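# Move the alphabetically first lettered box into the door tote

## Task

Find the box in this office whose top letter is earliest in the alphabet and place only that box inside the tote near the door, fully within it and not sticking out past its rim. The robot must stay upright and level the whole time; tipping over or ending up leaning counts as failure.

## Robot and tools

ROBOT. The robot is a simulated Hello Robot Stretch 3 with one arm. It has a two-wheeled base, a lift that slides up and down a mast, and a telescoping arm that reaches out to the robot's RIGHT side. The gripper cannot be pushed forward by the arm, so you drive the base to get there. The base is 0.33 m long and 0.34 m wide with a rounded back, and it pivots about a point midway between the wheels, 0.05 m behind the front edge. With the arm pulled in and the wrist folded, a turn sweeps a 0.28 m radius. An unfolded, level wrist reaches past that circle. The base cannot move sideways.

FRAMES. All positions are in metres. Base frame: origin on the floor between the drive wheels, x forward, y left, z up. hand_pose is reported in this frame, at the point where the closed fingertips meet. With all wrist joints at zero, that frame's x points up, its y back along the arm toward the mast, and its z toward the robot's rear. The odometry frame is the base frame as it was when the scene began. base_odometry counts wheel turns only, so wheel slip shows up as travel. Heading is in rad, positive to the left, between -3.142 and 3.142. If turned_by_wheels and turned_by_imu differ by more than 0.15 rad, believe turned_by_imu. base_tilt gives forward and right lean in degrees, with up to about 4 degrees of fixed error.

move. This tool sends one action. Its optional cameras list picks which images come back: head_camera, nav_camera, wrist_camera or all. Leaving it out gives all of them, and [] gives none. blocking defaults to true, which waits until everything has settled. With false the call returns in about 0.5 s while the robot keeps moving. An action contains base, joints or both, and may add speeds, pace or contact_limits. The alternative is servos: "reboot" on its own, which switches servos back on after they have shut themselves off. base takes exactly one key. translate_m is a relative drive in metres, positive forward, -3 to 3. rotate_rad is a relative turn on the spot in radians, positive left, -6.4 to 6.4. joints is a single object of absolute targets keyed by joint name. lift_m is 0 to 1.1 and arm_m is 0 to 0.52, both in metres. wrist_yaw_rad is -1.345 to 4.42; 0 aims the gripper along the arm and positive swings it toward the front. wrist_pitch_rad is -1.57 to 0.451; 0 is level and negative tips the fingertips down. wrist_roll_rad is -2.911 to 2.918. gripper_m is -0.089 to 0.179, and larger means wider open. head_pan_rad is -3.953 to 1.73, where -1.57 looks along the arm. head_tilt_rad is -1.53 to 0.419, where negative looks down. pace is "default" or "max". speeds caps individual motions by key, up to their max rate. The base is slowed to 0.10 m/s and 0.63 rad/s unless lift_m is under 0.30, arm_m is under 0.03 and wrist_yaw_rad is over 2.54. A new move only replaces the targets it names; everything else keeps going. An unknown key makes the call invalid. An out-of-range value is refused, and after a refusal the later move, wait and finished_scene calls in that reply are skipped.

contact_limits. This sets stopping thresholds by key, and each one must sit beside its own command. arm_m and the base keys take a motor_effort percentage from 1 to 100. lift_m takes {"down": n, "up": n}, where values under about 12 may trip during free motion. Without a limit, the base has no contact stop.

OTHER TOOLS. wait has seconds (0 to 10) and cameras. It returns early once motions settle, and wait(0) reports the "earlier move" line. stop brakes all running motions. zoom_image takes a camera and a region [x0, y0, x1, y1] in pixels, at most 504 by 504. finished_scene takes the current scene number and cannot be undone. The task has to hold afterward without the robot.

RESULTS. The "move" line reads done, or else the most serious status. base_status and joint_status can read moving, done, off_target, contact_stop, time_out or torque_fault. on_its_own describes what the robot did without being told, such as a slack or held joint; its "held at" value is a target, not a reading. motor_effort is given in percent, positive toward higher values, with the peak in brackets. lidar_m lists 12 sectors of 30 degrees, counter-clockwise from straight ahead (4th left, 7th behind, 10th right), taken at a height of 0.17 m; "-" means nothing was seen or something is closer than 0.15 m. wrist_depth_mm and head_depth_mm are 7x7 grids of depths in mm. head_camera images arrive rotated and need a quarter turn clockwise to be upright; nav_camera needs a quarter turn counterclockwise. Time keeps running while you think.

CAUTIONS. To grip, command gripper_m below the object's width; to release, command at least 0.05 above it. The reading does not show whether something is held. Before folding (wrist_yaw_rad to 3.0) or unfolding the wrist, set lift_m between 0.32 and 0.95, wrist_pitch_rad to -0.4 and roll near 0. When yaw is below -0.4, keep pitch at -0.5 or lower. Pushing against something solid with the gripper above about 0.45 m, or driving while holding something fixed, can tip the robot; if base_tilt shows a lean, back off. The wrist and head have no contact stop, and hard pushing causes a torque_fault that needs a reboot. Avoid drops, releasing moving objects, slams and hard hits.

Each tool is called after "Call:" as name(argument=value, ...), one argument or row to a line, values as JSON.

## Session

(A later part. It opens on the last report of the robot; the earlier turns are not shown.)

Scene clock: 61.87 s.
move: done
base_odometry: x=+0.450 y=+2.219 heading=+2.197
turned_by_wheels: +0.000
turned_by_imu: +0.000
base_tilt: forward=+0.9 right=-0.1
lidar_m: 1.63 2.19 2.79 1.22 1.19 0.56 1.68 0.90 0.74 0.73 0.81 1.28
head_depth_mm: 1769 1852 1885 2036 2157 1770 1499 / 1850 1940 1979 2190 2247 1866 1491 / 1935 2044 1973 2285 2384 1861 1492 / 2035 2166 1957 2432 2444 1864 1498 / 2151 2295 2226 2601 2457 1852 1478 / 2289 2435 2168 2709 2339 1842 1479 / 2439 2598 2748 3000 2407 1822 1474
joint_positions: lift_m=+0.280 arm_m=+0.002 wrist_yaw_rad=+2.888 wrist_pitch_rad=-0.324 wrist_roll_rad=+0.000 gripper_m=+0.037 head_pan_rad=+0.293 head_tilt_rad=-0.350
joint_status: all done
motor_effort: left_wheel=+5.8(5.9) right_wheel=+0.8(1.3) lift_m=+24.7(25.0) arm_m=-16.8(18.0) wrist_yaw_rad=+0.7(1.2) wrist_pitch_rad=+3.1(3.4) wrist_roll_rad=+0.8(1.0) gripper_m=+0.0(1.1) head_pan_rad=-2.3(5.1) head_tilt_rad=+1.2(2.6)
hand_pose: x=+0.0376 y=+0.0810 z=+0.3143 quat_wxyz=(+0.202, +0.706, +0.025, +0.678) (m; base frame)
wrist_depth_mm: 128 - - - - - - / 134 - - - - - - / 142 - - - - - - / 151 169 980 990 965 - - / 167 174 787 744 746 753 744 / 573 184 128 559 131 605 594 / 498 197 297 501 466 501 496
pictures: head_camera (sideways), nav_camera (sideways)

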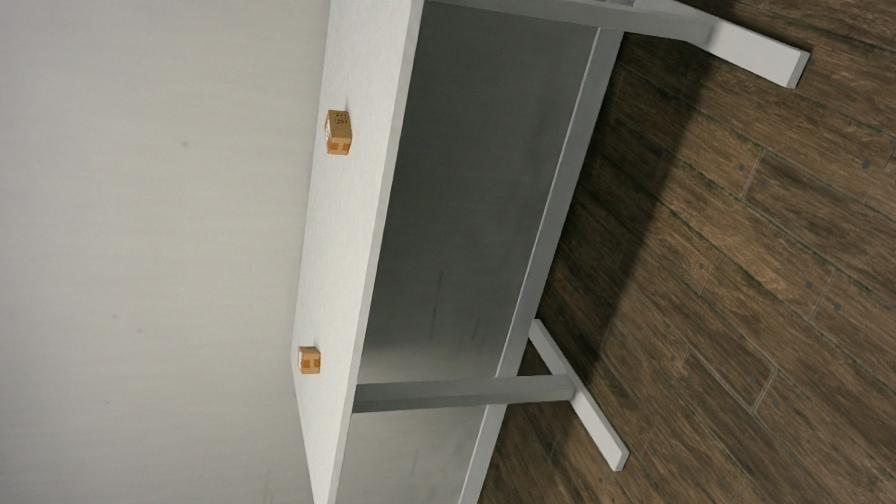

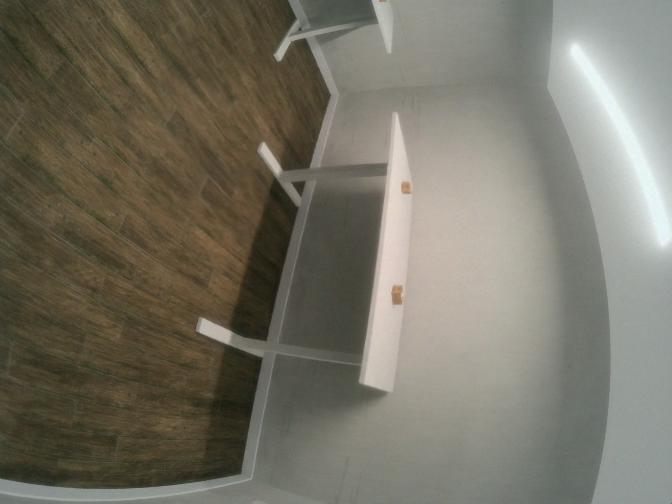

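Call:
move(
  base={"rotate_rad": 1.047},
  pace="max",
  cameras=[],
)

Call:
move(
  base={"translate_m": 1.15},
  joints={"head_pan_rad": -1.1, "head_tilt_rad": -0.4},
  pace="max",
  cameras=["head_camera", "nav_camera"],
)

Call:
move(
  joints={"head_pan_rad": 0.0, "head_tilt_rad": -0.4},
  pace="max",
  cameras=["head_camera", "nav_camera"],
)

Scene clock: 70.67 s.
move: done
base_odometry: x=+0.450 y=+2.219 heading=-3.039
turned_by_wheels: +1.047
turned_by_imu: +1.044
base_tilt: forward=+1.1 right=+0.0
lidar_m: 2.78 1.24 1.19 0.56 1.74 0.91 0.74 0.74 0.81 1.27 1.63 2.20
head_depth_mm: 2605 2732 2824 3056 2481 1853 1497 / 2615 2735 2835 3101 2477 1852 1510 / 2595 2748 2852 3125 2432 1852 1487 / 2631 2781 2857 3055 2439 1841 1487 / 2605 2767 2873 3056 2426 1851 1495 / 2571 2703 2914 2968 2297 1838 1475 / 1751 1860 1920 2062 2190 1768 1479
base_status: done
joint_positions: lift_m=+0.280 arm_m=+0.002 wrist_yaw_rad=+2.888 wrist_pitch_rad=-0.324 wrist_roll_rad=+0.000 gripper_m=+0.037 head_pan_rad=+0.300 head_tilt_rad=-0.350
motor_effort: left_wheel=-9.1(15.5) right_wheel=+9.0(16.9) lift_m=+26.9(30.3) arm_m=-21.4(21.4) wrist_yaw_rad=+0.6(1.2) wrist_pitch_rad=+3.0(3.5) wrist_roll_rad=+0.9(1.1) gripper_m=+0.1(1.2) head_pan_rad=+2.8(4.1) head_tilt_rad=+0.7(2.0)
hand_pose: x=+0.0376 y=+0.0810 z=+0.3143 quat_wxyz=(+0.202, +0.706, +0.025, +0.678) (m; base frame)
wrist_depth_mm: 129 - - - - - - / 134 - - - - - - / 142 - 962 - - - - / 151 169 934 - 933 990 - / 169 174 751 742 748 757 746 / 574 185 128 556 132 605 597 / 498 197 293 499 470 501 501
pictures: none

Scene clock: 75.87 s.
move: done
base_odometry: x=-0.693 y=+2.102 heading=-3.039
turned_by_wheels: +0.000
turned_by_imu: -0.002
base_tilt: forward=+1.0 right=-0.3
lidar_m: 1.63 1.61 1.34 0.92 0.92 1.22 1.82 1.80 1.99 1.45 1.28 1.83
head_depth_mm: 1365 1447 1511 1017 1797 1756 1443 / 1379 1472 1528 1013 1826 1749 1428 / 1402 1498 1546 1086 1871 1761 1437 / 1431 1529 1524 1072 1910 1759 1435 / 1452 1560 1509 1072 1890 1640 1430 / 1473 1579 1630 1352 2010 1733 1388 / 1498 1602 1717 1866 2030 1726 1423
base_status: done
joint_positions: lift_m=+0.280 arm_m=+0.002 wrist_yaw_rad=+2.888 wrist_pitch_rad=-0.324 wrist_roll_rad=+0.000 gripper_m=+0.037 head_pan_rad=-1.101 head_tilt_rad=-0.400
joint_status: all done
motor_effort: left_wheel=+3.7(15.9) right_wheel=+4.7(15.3) lift_m=+23.9(26.9) arm_m=-21.3(23.6) wrist_yaw_rad=+0.7(1.2) wrist_pitch_rad=+3.3(3.4) wrist_roll_rad=+0.6(1.2) gripper_m=+0.7(1.2) head_pan_rad=+3.4(4.5) head_tilt_rad=-2.3(5.3)
hand_pose: x=+0.0376 y=+0.0810 z=+0.3143 quat_wxyz=(+0.202, +0.706, +0.025, +0.678) (m; base frame)
wrist_depth_mm: 128 - - - - - - / 134 164 - - - - - / 142 175 - - - - - / 151 168 996 998 982 - 998 / 168 173 788 741 745 751 754 / 573 185 128 554 131 606 602 / 496 197 296 500 470 500 502
pictures: head_camera (sideways), nav_camera (sideways)

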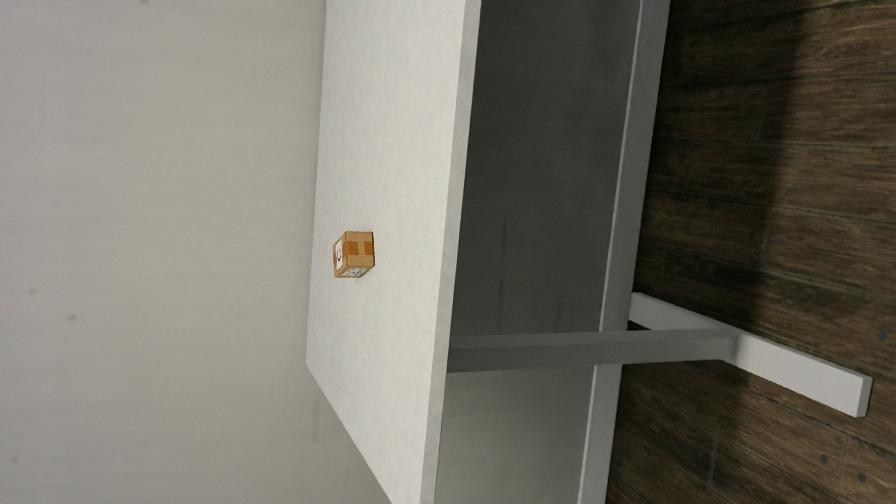

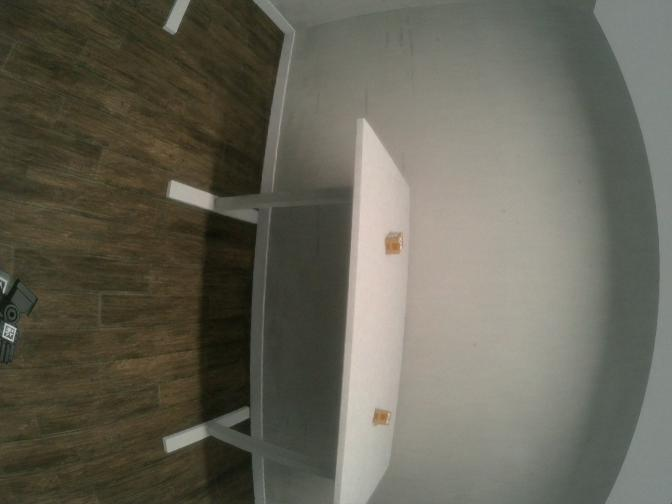

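Scene clock: 76.80 s.
move: done
base_odometry: x=-0.693 y=+2.102 heading=-3.039
turned_by_wheels: +0.000
turned_by_imu: +0.000
base_tilt: forward=+0.9 right=-0.3
lidar_m: 1.63 1.60 1.34 0.92 0.92 1.23 1.82 1.81 1.98 1.45 1.28 1.83
head_depth_mm: 1861 2002 2152 2328 2267 1777 1433 / 1815 1951 2037 2299 2277 1738 1421 / 1751 1890 1735 1792 2041 1751 1435 / 1736 1854 1710 2134 2220 1740 1427 / 1687 1801 1710 2073 2187 1740 1420 / 1648 1751 1687 2024 2127 1745 1415 / 1605 1702 1673 1963 2074 1727 1418
joint_positions: lift_m=+0.280 arm_m=+0.002 wrist_yaw_rad=+2.888 wrist_pitch_rad=-0.324 wrist_roll_rad=+0.000 gripper_m=+0.037 head_pan_rad=+0.028 head_tilt_rad=-0.400
joint_status: all done
motor_effort: left_wheel=+4.0(4.0) right_wheel=+5.0(5.2) lift_m=+26.4(26.4) arm_m=-20.2(21.1) wrist_yaw_rad=+0.7(1.2) wrist_pitch_rad=+3.1(3.3) wrist_roll_rad=+0.8(1.1) gripper_m=+0.3(1.0) head_pan_rad=+1.2(5.8) head_tilt_rad=-1.4(3.4)
hand_pose: x=+0.0376 y=+0.0810 z=+0.3143 quat_wxyz=(+0.202, +0.706, +0.025, +0.678) (m; base frame)
wrist_depth_mm: 128 - - - - - - / 134 164 - - - - - / 142 175 - - - - - / 151 168 982 996 989 - - / 169 173 793 749 750 751 752 / 571 184 128 553 131 601 599 / 497 197 295 496 467 500 500
pictures: head_camera (sideways), nav_camera (sideways)

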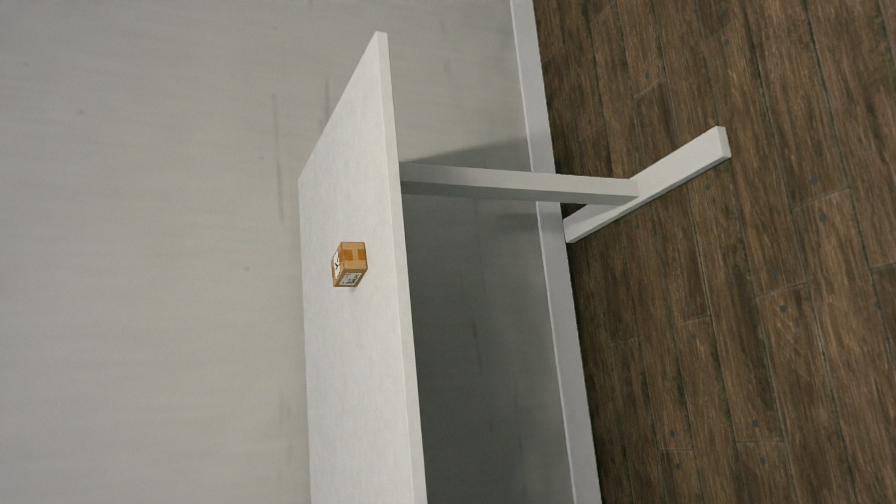

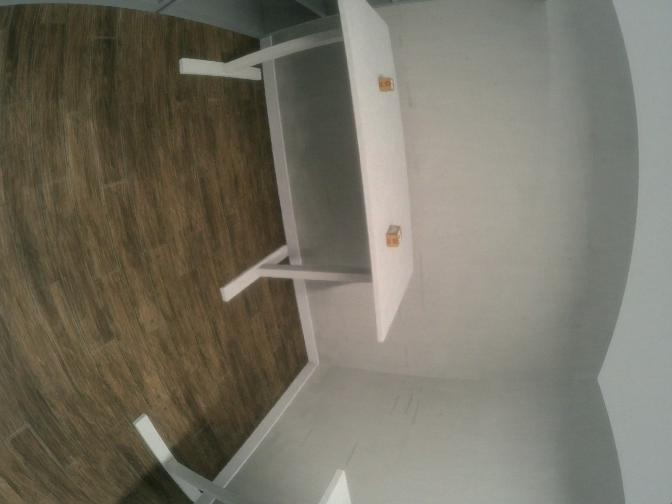

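Call:
zoom_image(
  camera="head_camera",
  region=[322, 236, 378, 292],
)

Call:
move(
  joints={"head_pan_rad": 0.55, "head_tilt_rad": -0.4},
  pace="max",
  cameras=["head_camera"],
)

Scaled by 9.000 from the camera's 896x504 image, which has a finer 1280x720 frame.

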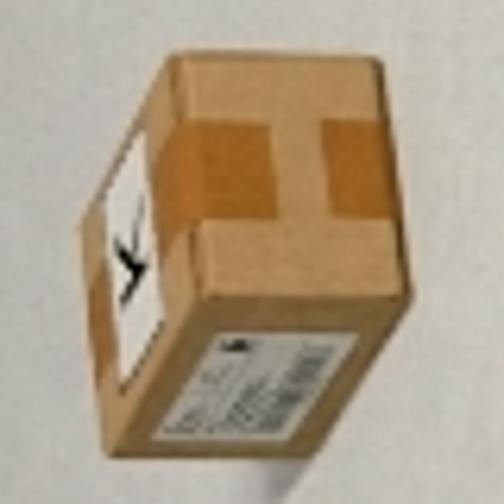

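Scene clock: 79.80 s.
move: done
base_odometry: x=-0.693 y=+2.102 heading=-3.039
turned_by_wheels: +0.000
turned_by_imu: +0.000
base_tilt: forward=+0.9 right=-0.2
lidar_m: 1.64 1.60 1.34 0.92 0.92 1.22 1.82 1.81 1.98 1.46 1.28 1.83
head_depth_mm: 1612 1708 1753 1946 2068 1769 1429 / 1644 1748 1747 2000 2113 1757 1429 / 1685 1804 1731 2066 2177 1768 1426 / 1713 1811 1715 2129 2228 1730 1420 / 1771 1905 1703 1788 2039 1732 1423 / 1777 1913 1902 2220 2169 1738 1420 / 1781 1943 2031 1999 2108 1720 1413
joint_positions: lift_m=+0.280 arm_m=+0.002 wrist_yaw_rad=+2.888 wrist_pitch_rad=-0.324 wrist_roll_rad=+0.000 gripper_m=+0.037 head_pan_rad=+0.558 head_tilt_rad=-0.400
joint_status: all done
motor_effort: left_wheel=+3.7(3.9) right_wheel=+5.0(5.5) lift_m=+30.4(30.5) arm_m=-18.8(19.6) wrist_yaw_rad=+0.7(1.3) wrist_pitch_rad=+3.1(3.2) wrist_roll_rad=+0.9(1.1) gripper_m=+0.2(1.0) head_pan_rad=+1.9(3.9) head_tilt_rad=-2.0(3.5)
hand_pose: x=+0.0376 y=+0.0810 z=+0.3143 quat_wxyz=(+0.202, +0.706, +0.025, +0.678) (m; base frame)
wrist_depth_mm: 128 - - - - - - / 134 164 - - - - - / 142 174 - - - - - / 152 168 988 989 989 - - / 169 174 781 748 753 761 747 / 576 184 128 554 131 604 600 / 496 197 296 501 472 498 495
pictures: head_camera (sideways)

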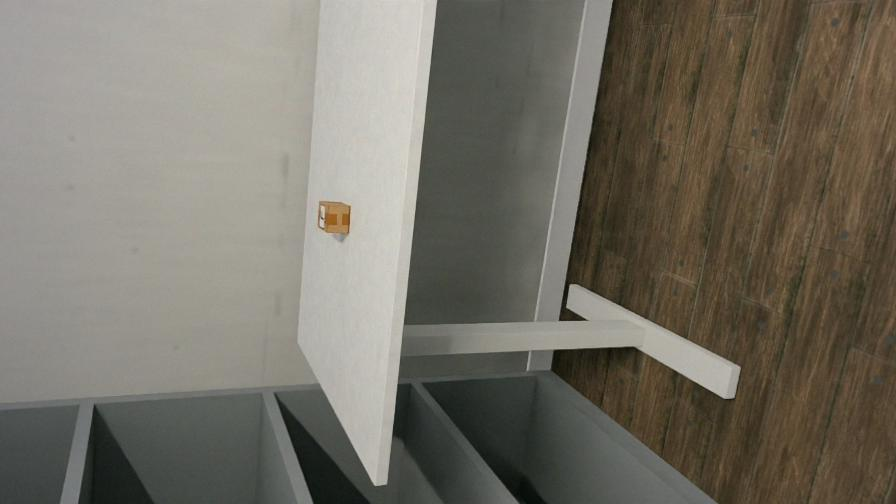

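Call:
zoom_image(
  camera="head_camera",
  region=[312, 194, 360, 242],
)

Call:
move(
  joints={"head_pan_rad": -1.1, "head_tilt_rad": -0.35},
  pace="max",
  cameras=["head_camera"],
)

Call:
zoom_image(
  camera="head_camera",
  region=[346, 224, 410, 288],
)

Call:
move(
  joints={"head_pan_rad": -1.9, "head_tilt_rad": -0.35},
  pace="max",
  cameras=["head_camera"],
)

Scaled by 10.500 from the camera's 896x504 image, which has a finer 1280x720 frame.

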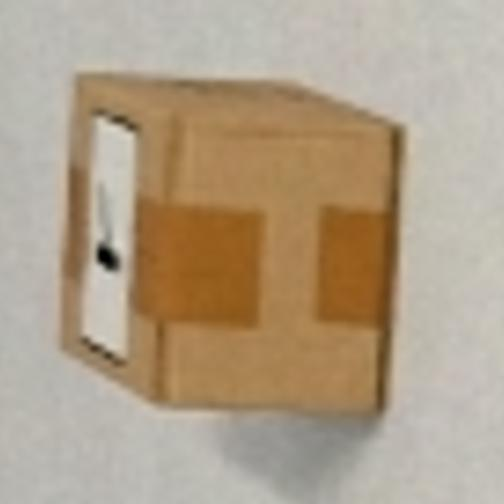

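Scene clock: 85.90 s.
move: done
base_odometry: x=-0.693 y=+2.102 heading=-3.039
turned_by_wheels: +0.000
turned_by_imu: +0.001
base_tilt: forward=+0.7 right=-0.4
lidar_m: 1.64 1.60 1.34 0.92 0.92 1.22 1.82 1.81 1.99 1.46 1.28 1.83
head_depth_mm: 1371 1454 1532 1009 1759 1846 1502 / 1398 1468 1547 1006 1791 1841 1486 / 1406 1496 1565 1074 1810 1849 1478 / 1431 1513 1577 1064 1854 1837 1487 / 1443 1531 1605 1055 1880 1833 1491 / 1458 1542 1625 1125 1850 1698 1433 / 1481 1584 1679 1124 1943 1826 1468
joint_positions: lift_m=+0.280 arm_m=+0.002 wrist_yaw_rad=+2.888 wrist_pitch_rad=-0.324 wrist_roll_rad=+0.000 gripper_m=+0.037 head_pan_rad=-1.139 head_tilt_rad=-0.354
joint_status: all done
motor_effort: left_wheel=+3.7(4.0) right_wheel=+4.8(5.1) lift_m=+30.2(30.6) arm_m=-16.6(17.4) wrist_yaw_rad=+0.8(1.2) wrist_pitch_rad=+3.0(3.3) wrist_roll_rad=+0.8(1.2) gripper_m=-0.4(1.2) head_pan_rad=+0.6(4.8) head_tilt_rad=+3.9(6.2)
hand_pose: x=+0.0376 y=+0.0810 z=+0.3143 quat_wxyz=(+0.202, +0.706, +0.025, +0.678) (m; base frame)
wrist_depth_mm: 128 - - - - - - / 134 164 - - - - - / 142 175 - - - - - / 151 168 992 - 997 1000 - / 168 174 781 757 747 740 748 / 573 184 128 552 131 596 600 / 495 197 295 496 472 501 499
pictures: head_camera (sideways)

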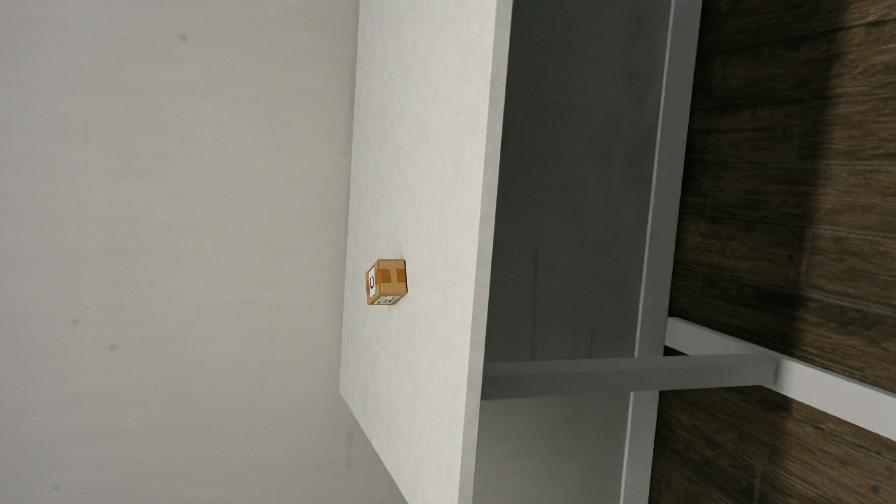

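Scaled by 7.875 from the camera's 896x504 image, which has a finer 1280x720 frame.

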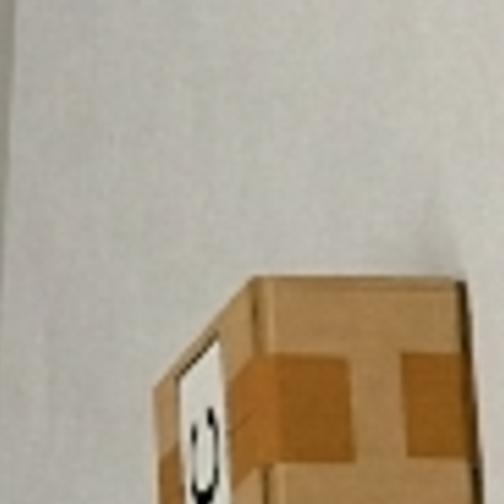

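Scene clock: 86.73 s.
move: done
base_odometry: x=-0.693 y=+2.102 heading=-3.039
turned_by_wheels: +0.000
turned_by_imu: +0.000
base_tilt: forward=+0.6 right=-0.4
lidar_m: 1.64 1.60 1.34 0.92 0.92 1.22 1.82 1.81 1.99 1.46 1.28 1.83
head_depth_mm: 1851 1938 2008 2116 2187 1880 1505 / 2002 2154 2231 2359 2343 1847 1494 / 1945 2075 2224 2367 2451 1844 1495 / 1804 1913 2032 2167 2287 1851 1474 / 1685 1790 1830 1262 1670 1727 1480 / 1587 1660 1680 1143 1993 1829 1477 / 1480 1562 1606 1055 1850 1826 1479
joint_positions: lift_m=+0.280 arm_m=+0.002 wrist_yaw_rad=+2.888 wrist_pitch_rad=-0.324 wrist_roll_rad=+0.000 gripper_m=+0.037 head_pan_rad=-1.938 head_tilt_rad=-0.352
joint_status: all done
motor_effort: left_wheel=+3.6(3.9) right_wheel=+4.9(5.4) lift_m=+30.1(30.6) arm_m=-16.4(16.9) wrist_yaw_rad=+0.8(1.2) wrist_pitch_rad=+2.6(3.4) wrist_roll_rad=+1.0(1.1) gripper_m=+0.2(1.0) head_pan_rad=+0.5(3.7) head_tilt_rad=+3.3(5.7)
hand_pose: x=+0.0376 y=+0.0810 z=+0.3143 quat_wxyz=(+0.202, +0.706, +0.025, +0.678) (m; base frame)
wrist_depth_mm: 128 - - - - - - / 134 164 - - - - - / 142 174 - - - - - / 151 168 999 984 996 999 - / 169 173 789 744 743 746 760 / 574 184 128 558 131 602 604 / 498 196 294 498 468 497 496
pictures: head_camera (sideways)

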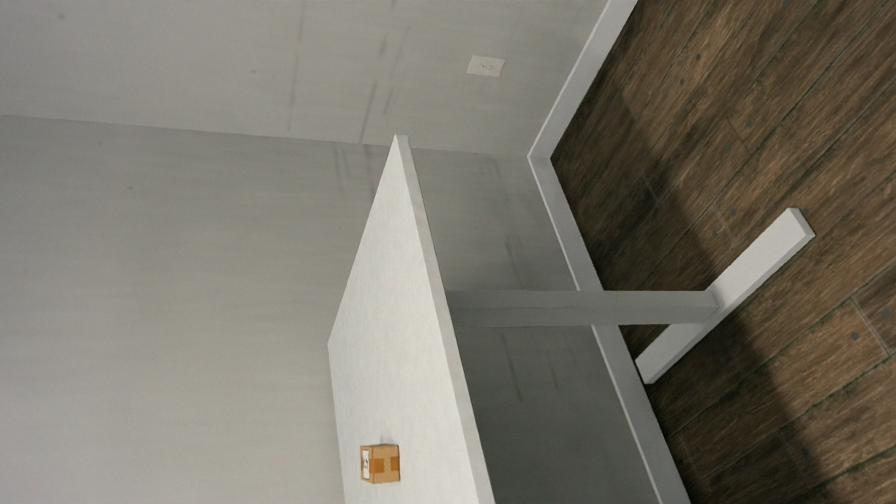

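Call:
zoom_image(
  camera="head_camera",
  region=[354, 438, 408, 492],
)

Call:
move(
  joints={"head_pan_rad": -1.3, "head_tilt_rad": -0.35},
  pace="max",
  cameras=["head_camera"],
)

Scaled by 9.333 from the camera's 896x504 image, which has a finer 1280x720 frame.

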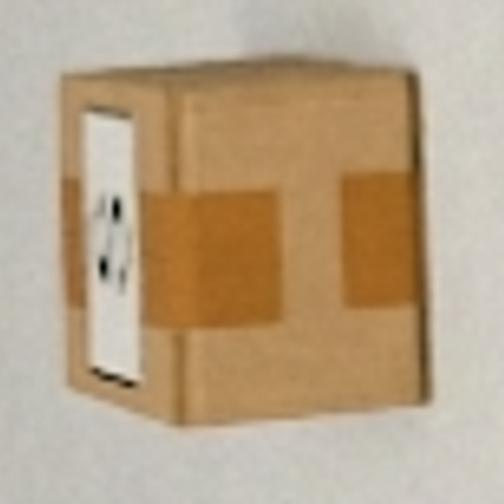

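Scene clock: 90.13 s.
move: done
base_odometry: x=-0.693 y=+2.102 heading=-3.039
turned_by_wheels: +0.000
turned_by_imu: +0.001
base_tilt: forward=+1.0 right=-0.3
lidar_m: 1.64 1.60 1.34 0.92 0.92 1.22 1.82 1.81 1.99 1.45 1.28 1.83
head_depth_mm: 1422 1517 1588 1100 1835 1882 1498 / 1407 1498 1581 1092 1843 1867 1486 / 1421 1509 1559 1084 1828 1869 1492 / 1423 1497 1567 1079 1825 1842 1489 / 1406 1508 1563 1072 1824 1854 1485 / 1407 1492 1564 1064 1825 1841 1487 / 1416 1502 1564 1062 1439 1618 1441
joint_positions: lift_m=+0.280 arm_m=+0.002 wrist_yaw_rad=+2.888 wrist_pitch_rad=-0.324 wrist_roll_rad=+0.000 gripper_m=+0.037 head_pan_rad=-1.286 head_tilt_rad=-0.350
joint_status: all done
motor_effort: left_wheel=+3.6(4.0) right_wheel=+4.9(5.3) lift_m=+30.2(30.6) arm_m=-14.3(15.3) wrist_yaw_rad=+0.9(1.1) wrist_pitch_rad=+2.8(3.3) wrist_roll_rad=+0.8(1.1) gripper_m=+0.3(1.0) head_pan_rad=+2.0(5.6) head_tilt_rad=+4.2(5.8)
hand_pose: x=+0.0376 y=+0.0810 z=+0.3143 quat_wxyz=(+0.202, +0.706, +0.025, +0.678) (m; base frame)
wrist_depth_mm: 128 - - - - - - / 134 164 - - - - - / 142 175 - - - - - / 152 167 991 990 - - 988 / 169 173 793 744 742 744 742 / 569 184 128 553 131 598 599 / 497 197 294 497 469 503 500
pictures: head_camera (sideways)

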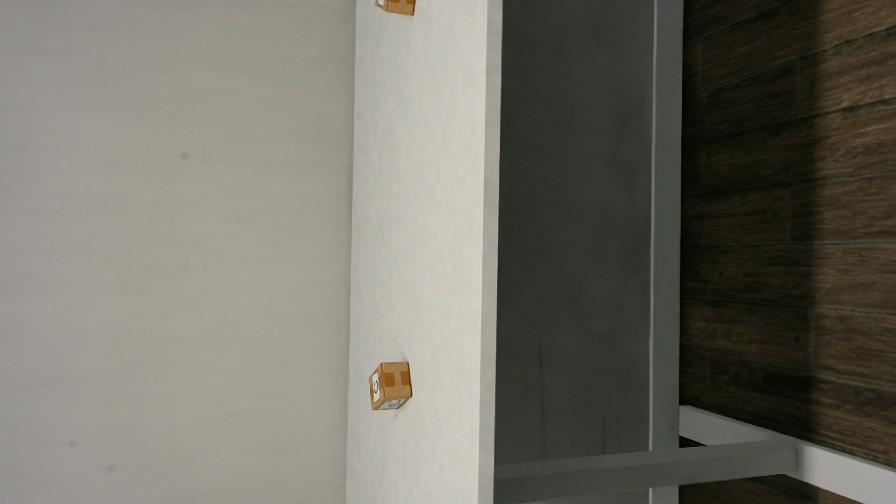

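Call:
zoom_image(
  camera="head_camera",
  region=[364, 360, 416, 412],
)

Scaled by 9.692 from the camera's 896x504 image, which has a finer 1280x720 frame.

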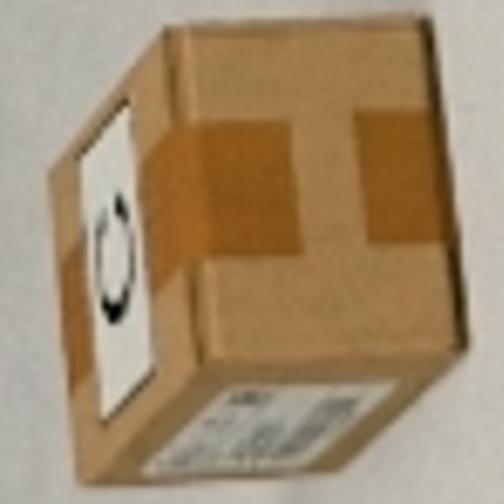

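Call:
move(
  base={"rotate_rad": -0.778},
  pace="max",
  cameras=[],
)

Call:
move(
  base={"translate_m": 0.47},
  joints={"head_pan_rad": -1.57, "head_tilt_rad": -0.5},
  pace="max",
  cameras=[],
)

Call:
move(
  base={"rotate_rad": 1.112},
  joints={"lift_m": 0.6, "wrist_pitch_rad": -0.4},
  pace="max",
  cameras=["head_camera"],
)

Scene clock: 143.13 s.
move: done
base_odometry: x=-0.693 y=+2.102 heading=+2.466
turned_by_wheels: -0.778
turned_by_imu: -0.774
base_tilt: forward=+1.0 right=-0.3
lidar_m: 1.28 1.64 1.97 1.60 1.34 0.92 1.26 1.22 1.81 1.83 1.45 1.66
head_depth_mm: 1709 1791 1872 1963 2043 1859 1502 / 1851 1913 2026 2111 2216 1855 1497 / 2000 2095 2194 2345 2358 1861 1497 / 2019 2143 2288 2468 2449 1849 1481 / 1858 1973 2063 2186 2314 1847 1478 / 1725 1803 1853 1244 1623 1717 1484 / 1591 1663 1678 1141 1942 1835 1475
base_status: done
joint_positions: lift_m=+0.280 arm_m=+0.002 wrist_yaw_rad=+2.888 wrist_pitch_rad=-0.324 wrist_roll_rad=+0.000 gripper_m=+0.037 head_pan_rad=-1.300 head_tilt_rad=-0.350
motor_effort: left_wheel=+10.5(17.0) right_wheel=-8.1(15.1) lift_m=+29.5(30.4) arm_m=-15.2(15.7) wrist_yaw_rad=+1.0(1.3) wrist_pitch_rad=+3.1(3.3) wrist_roll_rad=+0.8(1.2) gripper_m=+0.0(1.1) head_pan_rad=-3.4(4.0) head_tilt_rad=+3.8(4.3)
hand_pose: x=+0.0376 y=+0.0810 z=+0.3143 quat_wxyz=(+0.202, +0.706, +0.025, +0.678) (m; base frame)
wrist_depth_mm: 128 - - - - - - / 134 - - - - - - / 142 - - - - - - / 151 169 988 993 985 - 998 / 169 173 784 755 749 751 760 / 576 184 128 554 131 605 599 / 493 197 294 501 466 502 504
pictures: none

Scene clock: 146.00 s.
move: done
base_odometry: x=-1.060 y=+2.395 heading=+2.467
turned_by_wheels: +0.000
turned_by_imu: +0.000
base_tilt: forward=+0.8 right=-0.2
lidar_m: 0.82 1.63 1.33 1.64 1.66 1.34 1.68 2.14 2.00 1.27 1.32 1.24
head_depth_mm: 1688 1792 1938 2104 1984 1599 1345 / 1772 1891 2035 2250 1982 1583 1336 / 1846 1977 2129 2334 1966 1588 1329 / 1933 2097 1151 2431 1970 1547 1330 / 1880 2035 1063 2286 1840 1575 1321 / 1648 1741 1056 781 1902 1573 1324 / 1472 1531 1052 707 1837 1577 1319
base_status: done
joint_positions: lift_m=+0.280 arm_m=+0.002 wrist_yaw_rad=+2.888 wrist_pitch_rad=-0.324 wrist_roll_rad=+0.000 gripper_m=+0.037 head_pan_rad=-1.575 head_tilt_rad=-0.499
joint_status: all done
motor_effort: left_wheel=+8.3(20.5) right_wheel=-0.6(7.4) lift_m=+28.0(29.7) arm_m=-23.5(23.7) wrist_yaw_rad=+0.9(1.3) wrist_pitch_rad=+2.6(3.4) wrist_roll_rad=+0.9(1.2) gripper_m=+0.0(1.4) head_pan_rad=+3.1(5.0) head_tilt_rad=-2.5(6.0)
hand_pose: x=+0.0376 y=+0.0810 z=+0.3143 quat_wxyz=(+0.202, +0.706, +0.025, +0.678) (m; base frame)
wrist_depth_mm: 128 - - - - - - / 134 - - - - - - / 142 - - - - - - / 151 169 990 994 995 - 990 / 169 174 791 747 755 754 749 / 567 184 128 553 131 601 604 / 498 196 294 500 469 504 503
pictures: none

Scene clock: 148.93 s.
move: done
base_odometry: x=-1.060 y=+2.395 heading=-2.705
turned_by_wheels: +1.112
turned_by_imu: +1.109
base_tilt: forward=+0.8 right=-0.1
lidar_m: 1.33 1.64 1.55 1.34 1.68 2.10 2.00 1.28 1.30 0.86 0.82 1.70
head_depth_mm: 1025 1113 1078 718 560 1597 1330 / 1032 1113 1066 713 557 1591 1337 / 1034 1123 1063 711 555 1603 1334 / 1034 1128 1059 712 554 1582 1324 / 1044 1130 1054 708 573 1538 1295 / 1041 1133 1043 707 572 1453 1263 / 1049 1140 1188 703 570 1574 1324
base_status: done
joint_positions: lift_m=+0.600 arm_m=+0.002 wrist_yaw_rad=+2.888 wrist_pitch_rad=-0.416 wrist_roll_rad=+0.000 gripper_m=+0.037 head_pan_rad=-1.570 head_tilt_rad=-0.500
joint_status: all done
motor_effort: left_wheel=-8.7(14.0) right_wheel=+8.5(16.5) lift_m=+29.1(33.0) arm_m=-22.8(23.8) wrist_yaw_rad=+0.4(1.4) wrist_pitch_rad=+2.3(5.4) wrist_roll_rad=+0.8(1.1) gripper_m=+0.1(1.3) head_pan_rad=+3.0(4.1) head_tilt_rad=-2.1(3.3)
hand_pose: x=+0.0350 y=+0.0708 z=+0.6132 quat_wxyz=(+0.232, +0.704, +0.058, +0.668) (m; base frame)
wrist_depth_mm: 129 - - - - - - / 136 - - - - - - / 147 176 - - - - - / 164 179 - - - - - / - 182 - - - - - / 948 201 128 899 132 972 965 / 812 - 798 804 781 817 819
pictures: head_camera (sideways)

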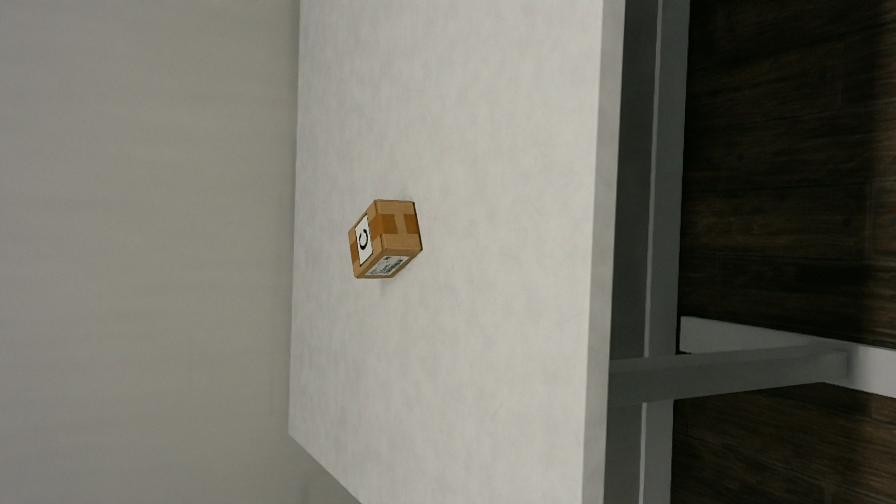

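Call:
zoom_image(
  camera="head_camera",
  region=[340, 194, 430, 284],
)

Scaled by 5.600 from the camera's 896x504 image, which has a finer 1280x720 frame.

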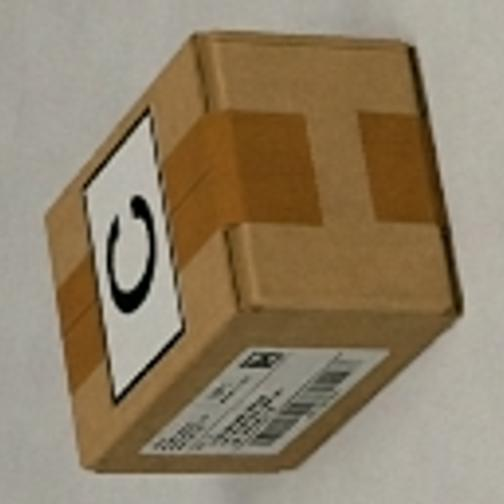

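Call:
move(
  joints={"head_pan_rad": 0.4, "head_tilt_rad": -0.4},
  pace="max",
  cameras=["head_camera"],
)

Scene clock: 158.60 s.
move: done
base_odometry: x=-1.060 y=+2.395 heading=-2.705
turned_by_wheels: +0.000
turned_by_imu: +0.001
base_tilt: forward=+1.0 right=-0.2
lidar_m: 1.33 1.64 1.55 1.34 1.68 2.10 2.01 1.27 1.30 0.86 0.82 1.71
head_depth_mm: 1474 1553 1596 1133 1907 1746 1441 / 1539 1621 1689 1203 2018 1756 1429 / 1610 1712 1706 1202 2081 1741 1420 / 1695 1787 1686 2096 2182 1744 1413 / 1769 1889 1681 2226 2226 1731 1423 / 1816 1953 1666 1737 2047 1733 1414 / 1883 2058 1770 2235 2102 1720 1420
joint_positions: lift_m=+0.600 arm_m=+0.002 wrist_yaw_rad=+2.888 wrist_pitch_rad=-0.416 wrist_roll_rad=+0.000 gripper_m=+0.037 head_pan_rad=+0.447 head_tilt_rad=-0.403
joint_status: all done
motor_effort: left_wheel=-8.6(8.9) right_wheel=+8.4(9.1) lift_m=+25.8(27.2) arm_m=-20.1(21.0) wrist_yaw_rad=+0.6(1.1) wrist_pitch_rad=+2.8(3.1) wrist_roll_rad=+0.8(1.1) gripper_m=+0.1(1.5) head_pan_rad=-1.7(4.6) head_tilt_rad=+3.1(6.9)
hand_pose: x=+0.0350 y=+0.0708 z=+0.6132 quat_wxyz=(+0.232, +0.704, +0.058, +0.668) (m; base frame)
wrist_depth_mm: 128 - - - - - - / 137 - - - - - - / 147 176 - - - - - / 164 179 - - - - - / - 183 - - - - - / 957 202 128 909 131 963 968 / 822 - 801 816 775 811 814
pictures: head_camera (sideways)

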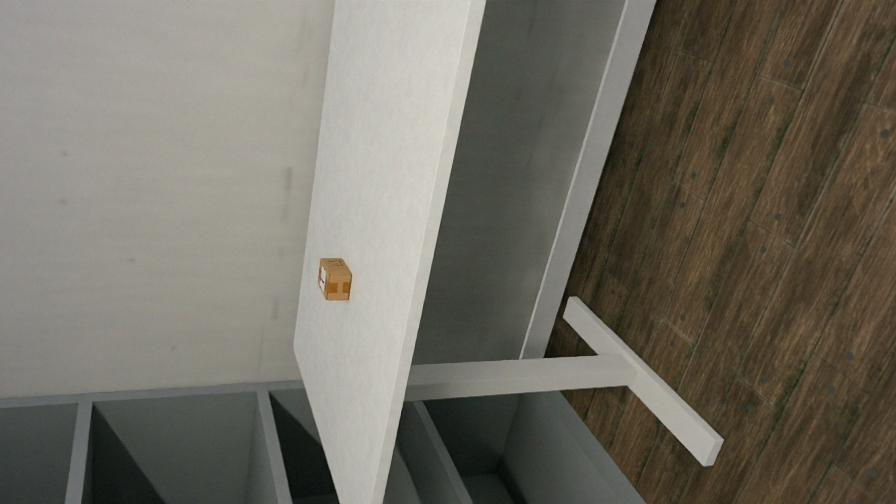

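Call:
zoom_image(
  camera="head_camera",
  region=[312, 252, 360, 306],
)

Call:
move(
  joints={"head_pan_rad": -2.3, "head_tilt_rad": -0.45},
  pace="max",
  cameras=["head_camera"],
)

Scaled by 9.333 from the camera's 896x504 image, which has a finer 1280x720 frame.

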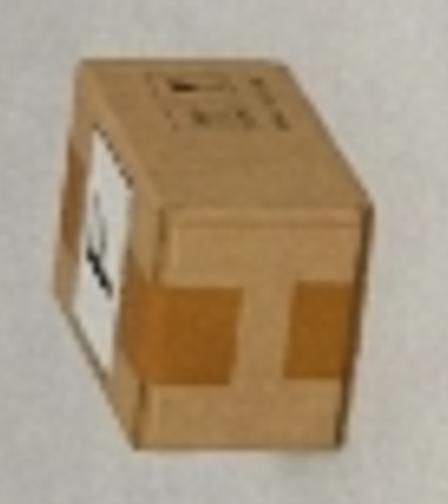

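Scene clock: 161.67 s.
move: done
base_odometry: x=-1.060 y=+2.395 heading=-2.705
turned_by_wheels: +0.000
turned_by_imu: +0.000
base_tilt: forward=+1.1 right=-0.2
lidar_m: 1.33 1.64 1.56 1.34 1.67 2.10 2.00 1.28 1.30 0.86 0.82 1.70
head_depth_mm: 1878 2021 2098 2251 2128 1683 1385 / 1724 1907 1282 956 2112 1686 1383 / 1572 1702 1286 844 1563 1607 1378 / 1440 1549 1280 795 1970 1674 1374 / 1326 1419 1254 793 1768 1649 1383 / 1235 1309 1258 787 623 1652 1367 / 1145 1220 1246 783 573 1562 1367
joint_positions: lift_m=+0.600 arm_m=+0.002 wrist_yaw_rad=+2.888 wrist_pitch_rad=-0.416 wrist_roll_rad=+0.000 gripper_m=+0.037 head_pan_rad=-2.359 head_tilt_rad=-0.446
joint_status: all done
motor_effort: left_wheel=-8.7(9.0) right_wheel=+8.5(9.1) lift_m=+23.5(24.8) arm_m=-18.1(19.2) wrist_yaw_rad=+0.6(1.1) wrist_pitch_rad=+2.8(3.1) wrist_roll_rad=+0.8(1.0) gripper_m=+0.4(1.2) head_pan_rad=+2.9(5.5) head_tilt_rad=-2.1(5.8)
hand_pose: x=+0.0350 y=+0.0708 z=+0.6132 quat_wxyz=(+0.232, +0.704, +0.058, +0.668) (m; base frame)
wrist_depth_mm: 128 - - - - - - / 136 - - - - - - / 148 176 - - - - - / 164 179 - - - - - / - 183 - - - - - / 966 201 128 901 131 965 945 / 806 - 788 813 773 816 815
pictures: head_camera (sideways)

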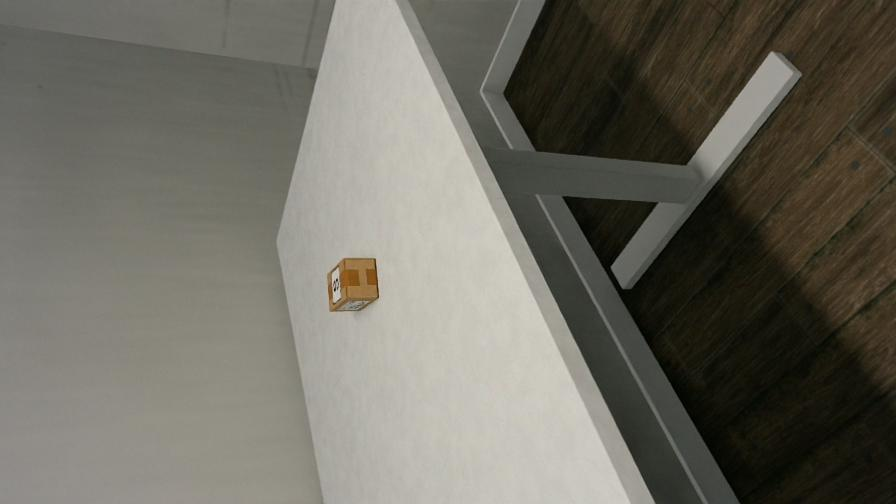

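Call:
zoom_image(
  camera="head_camera",
  region=[322, 252, 386, 316],
)

Scaled by 7.875 from the camera's 896x504 image, which has a finer 1280x720 frame.

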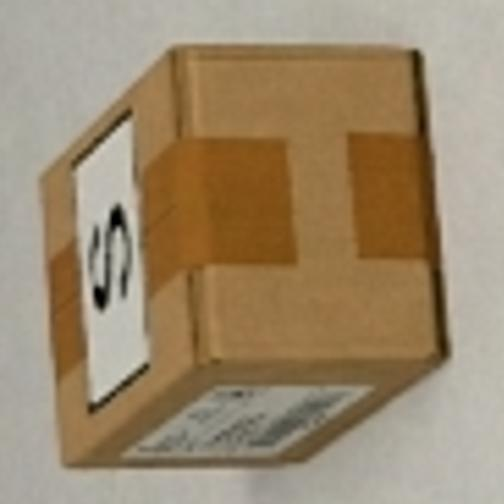

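Call:
move(
  base={"translate_m": -0.044},
  joints={"lift_m": 0.9, "wrist_yaw_rad": 1.5, "head_pan_rad": -1.57, "head_tilt_rad": -0.5},
  pace="max",
  cameras=[],
)

Call:
move(
  joints={"lift_m": 1.0, "wrist_yaw_rad": 0.385, "wrist_pitch_rad": -0.1, "gripper_m": 0.179},
  cameras=["head_camera", "wrist_camera"],
)

Scene clock: 204.57 s.
move: done
base_odometry: x=-1.021 y=+2.414 heading=-2.705
turned_by_wheels: +0.000
turned_by_imu: +0.001
base_tilt: forward=+0.9 right=+0.0
lidar_m: 1.37 1.67 1.57 1.34 1.65 2.05 1.96 1.24 1.30 1.24 0.83 1.70
head_depth_mm: 1028 1117 1069 715 557 1588 - / 1032 1115 1065 714 557 1598 - / 1034 1121 1064 712 556 1590 1429 / 1035 1126 1057 706 554 1585 1322 / 1038 1126 1050 706 574 1576 1324 / 1048 1135 1043 705 571 1143 1259 / 1054 1139 1041 703 570 1579 1316
base_status: done
joint_positions: lift_m=+0.900 arm_m=+0.002 wrist_yaw_rad=+1.503 wrist_pitch_rad=-0.416 wrist_roll_rad=+0.000 gripper_m=+0.037 head_pan_rad=-1.565 head_tilt_rad=-0.501
joint_status: all done
motor_effort: left_wheel=-11.8(13.9) right_wheel=+2.3(5.1) lift_m=+29.4(32.2) arm_m=-13.4(15.2) wrist_yaw_rad=-2.5(7.1) wrist_pitch_rad=+2.7(3.1) wrist_roll_rad=+0.8(1.1) gripper_m=-0.1(1.3) head_pan_rad=-2.9(4.6) head_tilt_rad=-1.5(5.6)
hand_pose: x=+0.2027 y=-0.1620 z=+0.9130 quat_wxyz=(+0.606, +0.579, -0.405, +0.366) (m; base frame)
wrist_depth_mm: - - - - - - - / - - - - - - - / - - - - - - - / - - - - - - - / - - - - - - - / - - 127 - 131 - - / - - - - - - -
pictures: none

Scene clock: 206.53 s.
move: done
base_odometry: x=-1.021 y=+2.414 heading=-2.705
turned_by_wheels: +0.000
turned_by_imu: +0.000
base_tilt: forward=+1.1 right=+0.0
lidar_m: 1.37 1.67 1.58 1.34 1.65 2.06 1.96 1.24 1.30 1.24 0.83 1.70
head_depth_mm: 1029 1116 1067 715 579 - - / 1027 1120 1067 713 578 - - / 1032 1120 1060 746 - - - / 1036 1126 1054 754 - - - / 1042 1130 1048 741 - 1503 1322 / 1050 1132 1045 705 569 1163 1256 / 1051 1138 1040 701 531 1575 1323
joint_positions: lift_m=+1.000 arm_m=+0.002 wrist_yaw_rad=+0.388 wrist_pitch_rad=-0.122 wrist_roll_rad=+0.000 gripper_m=+0.179 head_pan_rad=-1.569 head_tilt_rad=-0.501
joint_status: all done
motor_effort: left_wheel=-11.6(12.2) right_wheel=+2.3(2.6) lift_m=+29.4(32.3) arm_m=-12.1(13.4) wrist_yaw_rad=-2.1(5.8) wrist_pitch_rad=+3.7(6.0) wrist_roll_rad=+0.9(1.2) gripper_m=+0.4(95.6) head_pan_rad=-3.1(4.4) head_tilt_rad=-1.4(2.8)
hand_pose: x=+0.0738 y=-0.3795 z=+1.0837 quat_wxyz=(+0.701, +0.179, -0.684, +0.094) (m; base frame)
wrist_depth_mm: - - - - - - - / - - - - - - - / - - - - - - - / - - - - - - - / - - - - 517 - - / - - - - - - 111 / 114 - - - - - 105
pictures: head_camera (sideways), wrist_camera

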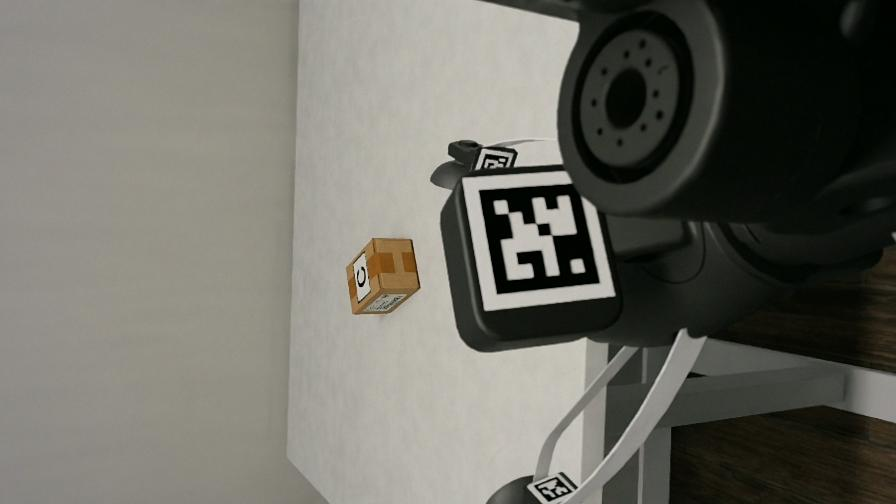

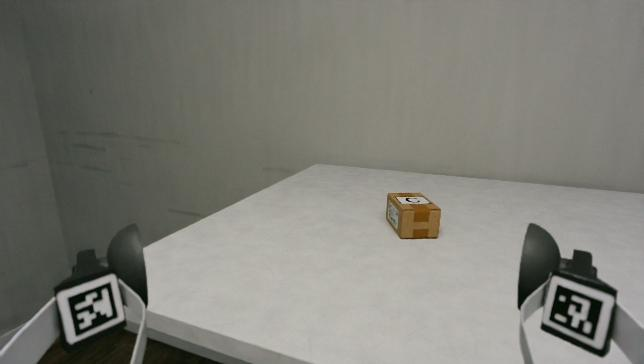

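Call:
zoom_image(
  camera="wrist_camera",
  region=[376, 180, 452, 256],
)

Scaled by 6.632.

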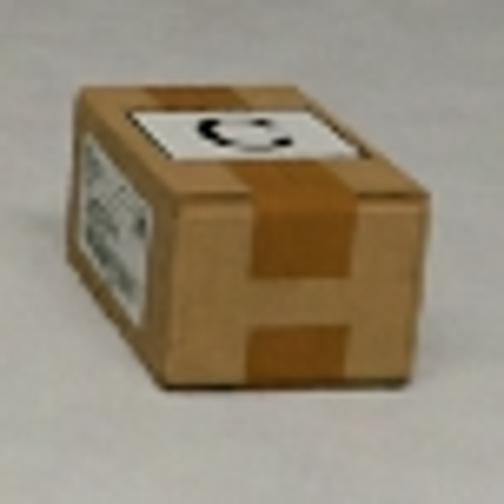

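Call:
move(
  base={"translate_m": 0.008},
  joints={"arm_m": 0.27, "wrist_yaw_rad": 0.43},
  cameras=["head_camera", "wrist_camera"],
)

Call:
zoom_image(
  camera="wrist_camera",
  region=[280, 160, 440, 320],
)

Scene clock: 226.97 s.
move: done
base_odometry: x=-1.028 y=+2.410 heading=-2.705
turned_by_wheels: +0.000
turned_by_imu: +0.001
base_tilt: forward=+1.1 right=-0.3
lidar_m: 1.37 1.67 1.57 1.34 1.65 2.06 1.97 1.25 1.30 1.24 0.83 1.71
head_depth_mm: 1034 1101 357 649 556 1593 1331 / 1028 1087 349 625 557 1599 1329 / 1030 1122 360 393 555 1583 1327 / 1035 1125 440 647 553 1588 1331 / 1042 1133 1046 707 573 1586 1318 / 1045 1126 1041 701 571 1126 1257 / 1052 1136 1043 698 569 1577 1323
base_status: done
joint_positions: lift_m=+1.000 arm_m=+0.270 wrist_yaw_rad=+0.427 wrist_pitch_rad=-0.122 wrist_roll_rad=+0.000 gripper_m=+0.179 head_pan_rad=-1.570 head_tilt_rad=-0.501
joint_status: all done
motor_effort: left_wheel=+1.5(8.1) right_wheel=+7.3(12.6) lift_m=+24.3(27.0) arm_m=+23.8(28.3) wrist_yaw_rad=+3.4(5.0) wrist_pitch_rad=+3.8(4.1) wrist_roll_rad=+0.7(1.2) gripper_m=+1.0(1.5) head_pan_rad=-2.8(4.3) head_tilt_rad=+1.0(2.1)
hand_pose: x=+0.0827 y=-0.6438 z=+1.0837 quat_wxyz=(+0.699, +0.192, -0.680, +0.107) (m; base frame)
wrist_depth_mm: - - - - - - - / - - - - - - - / - - - - - - - / - - - - - - - / - - - - - - - / - - - - 299 - 111 / - - - - 263 - 105
pictures: head_camera (sideways), wrist_camera

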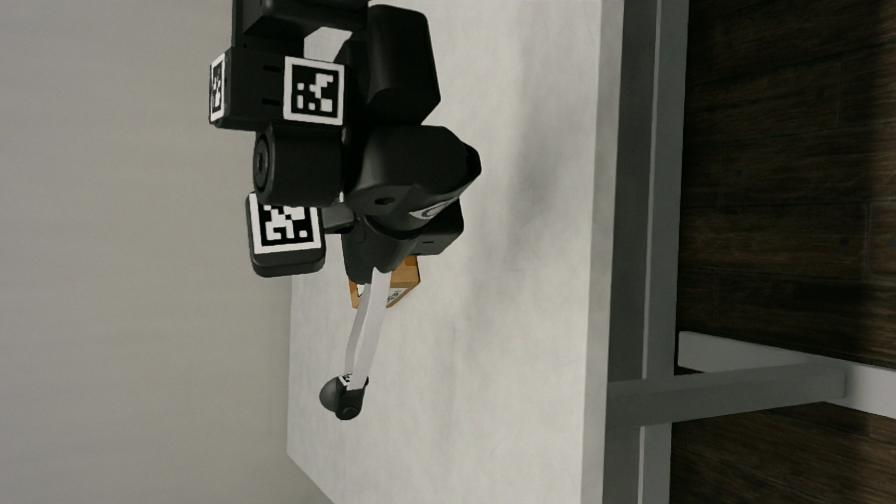

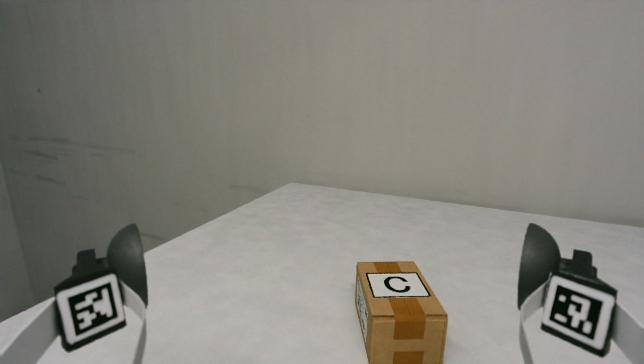

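Scaled by 3.150.

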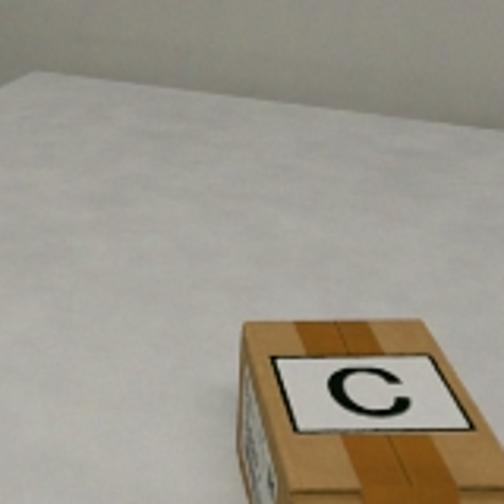

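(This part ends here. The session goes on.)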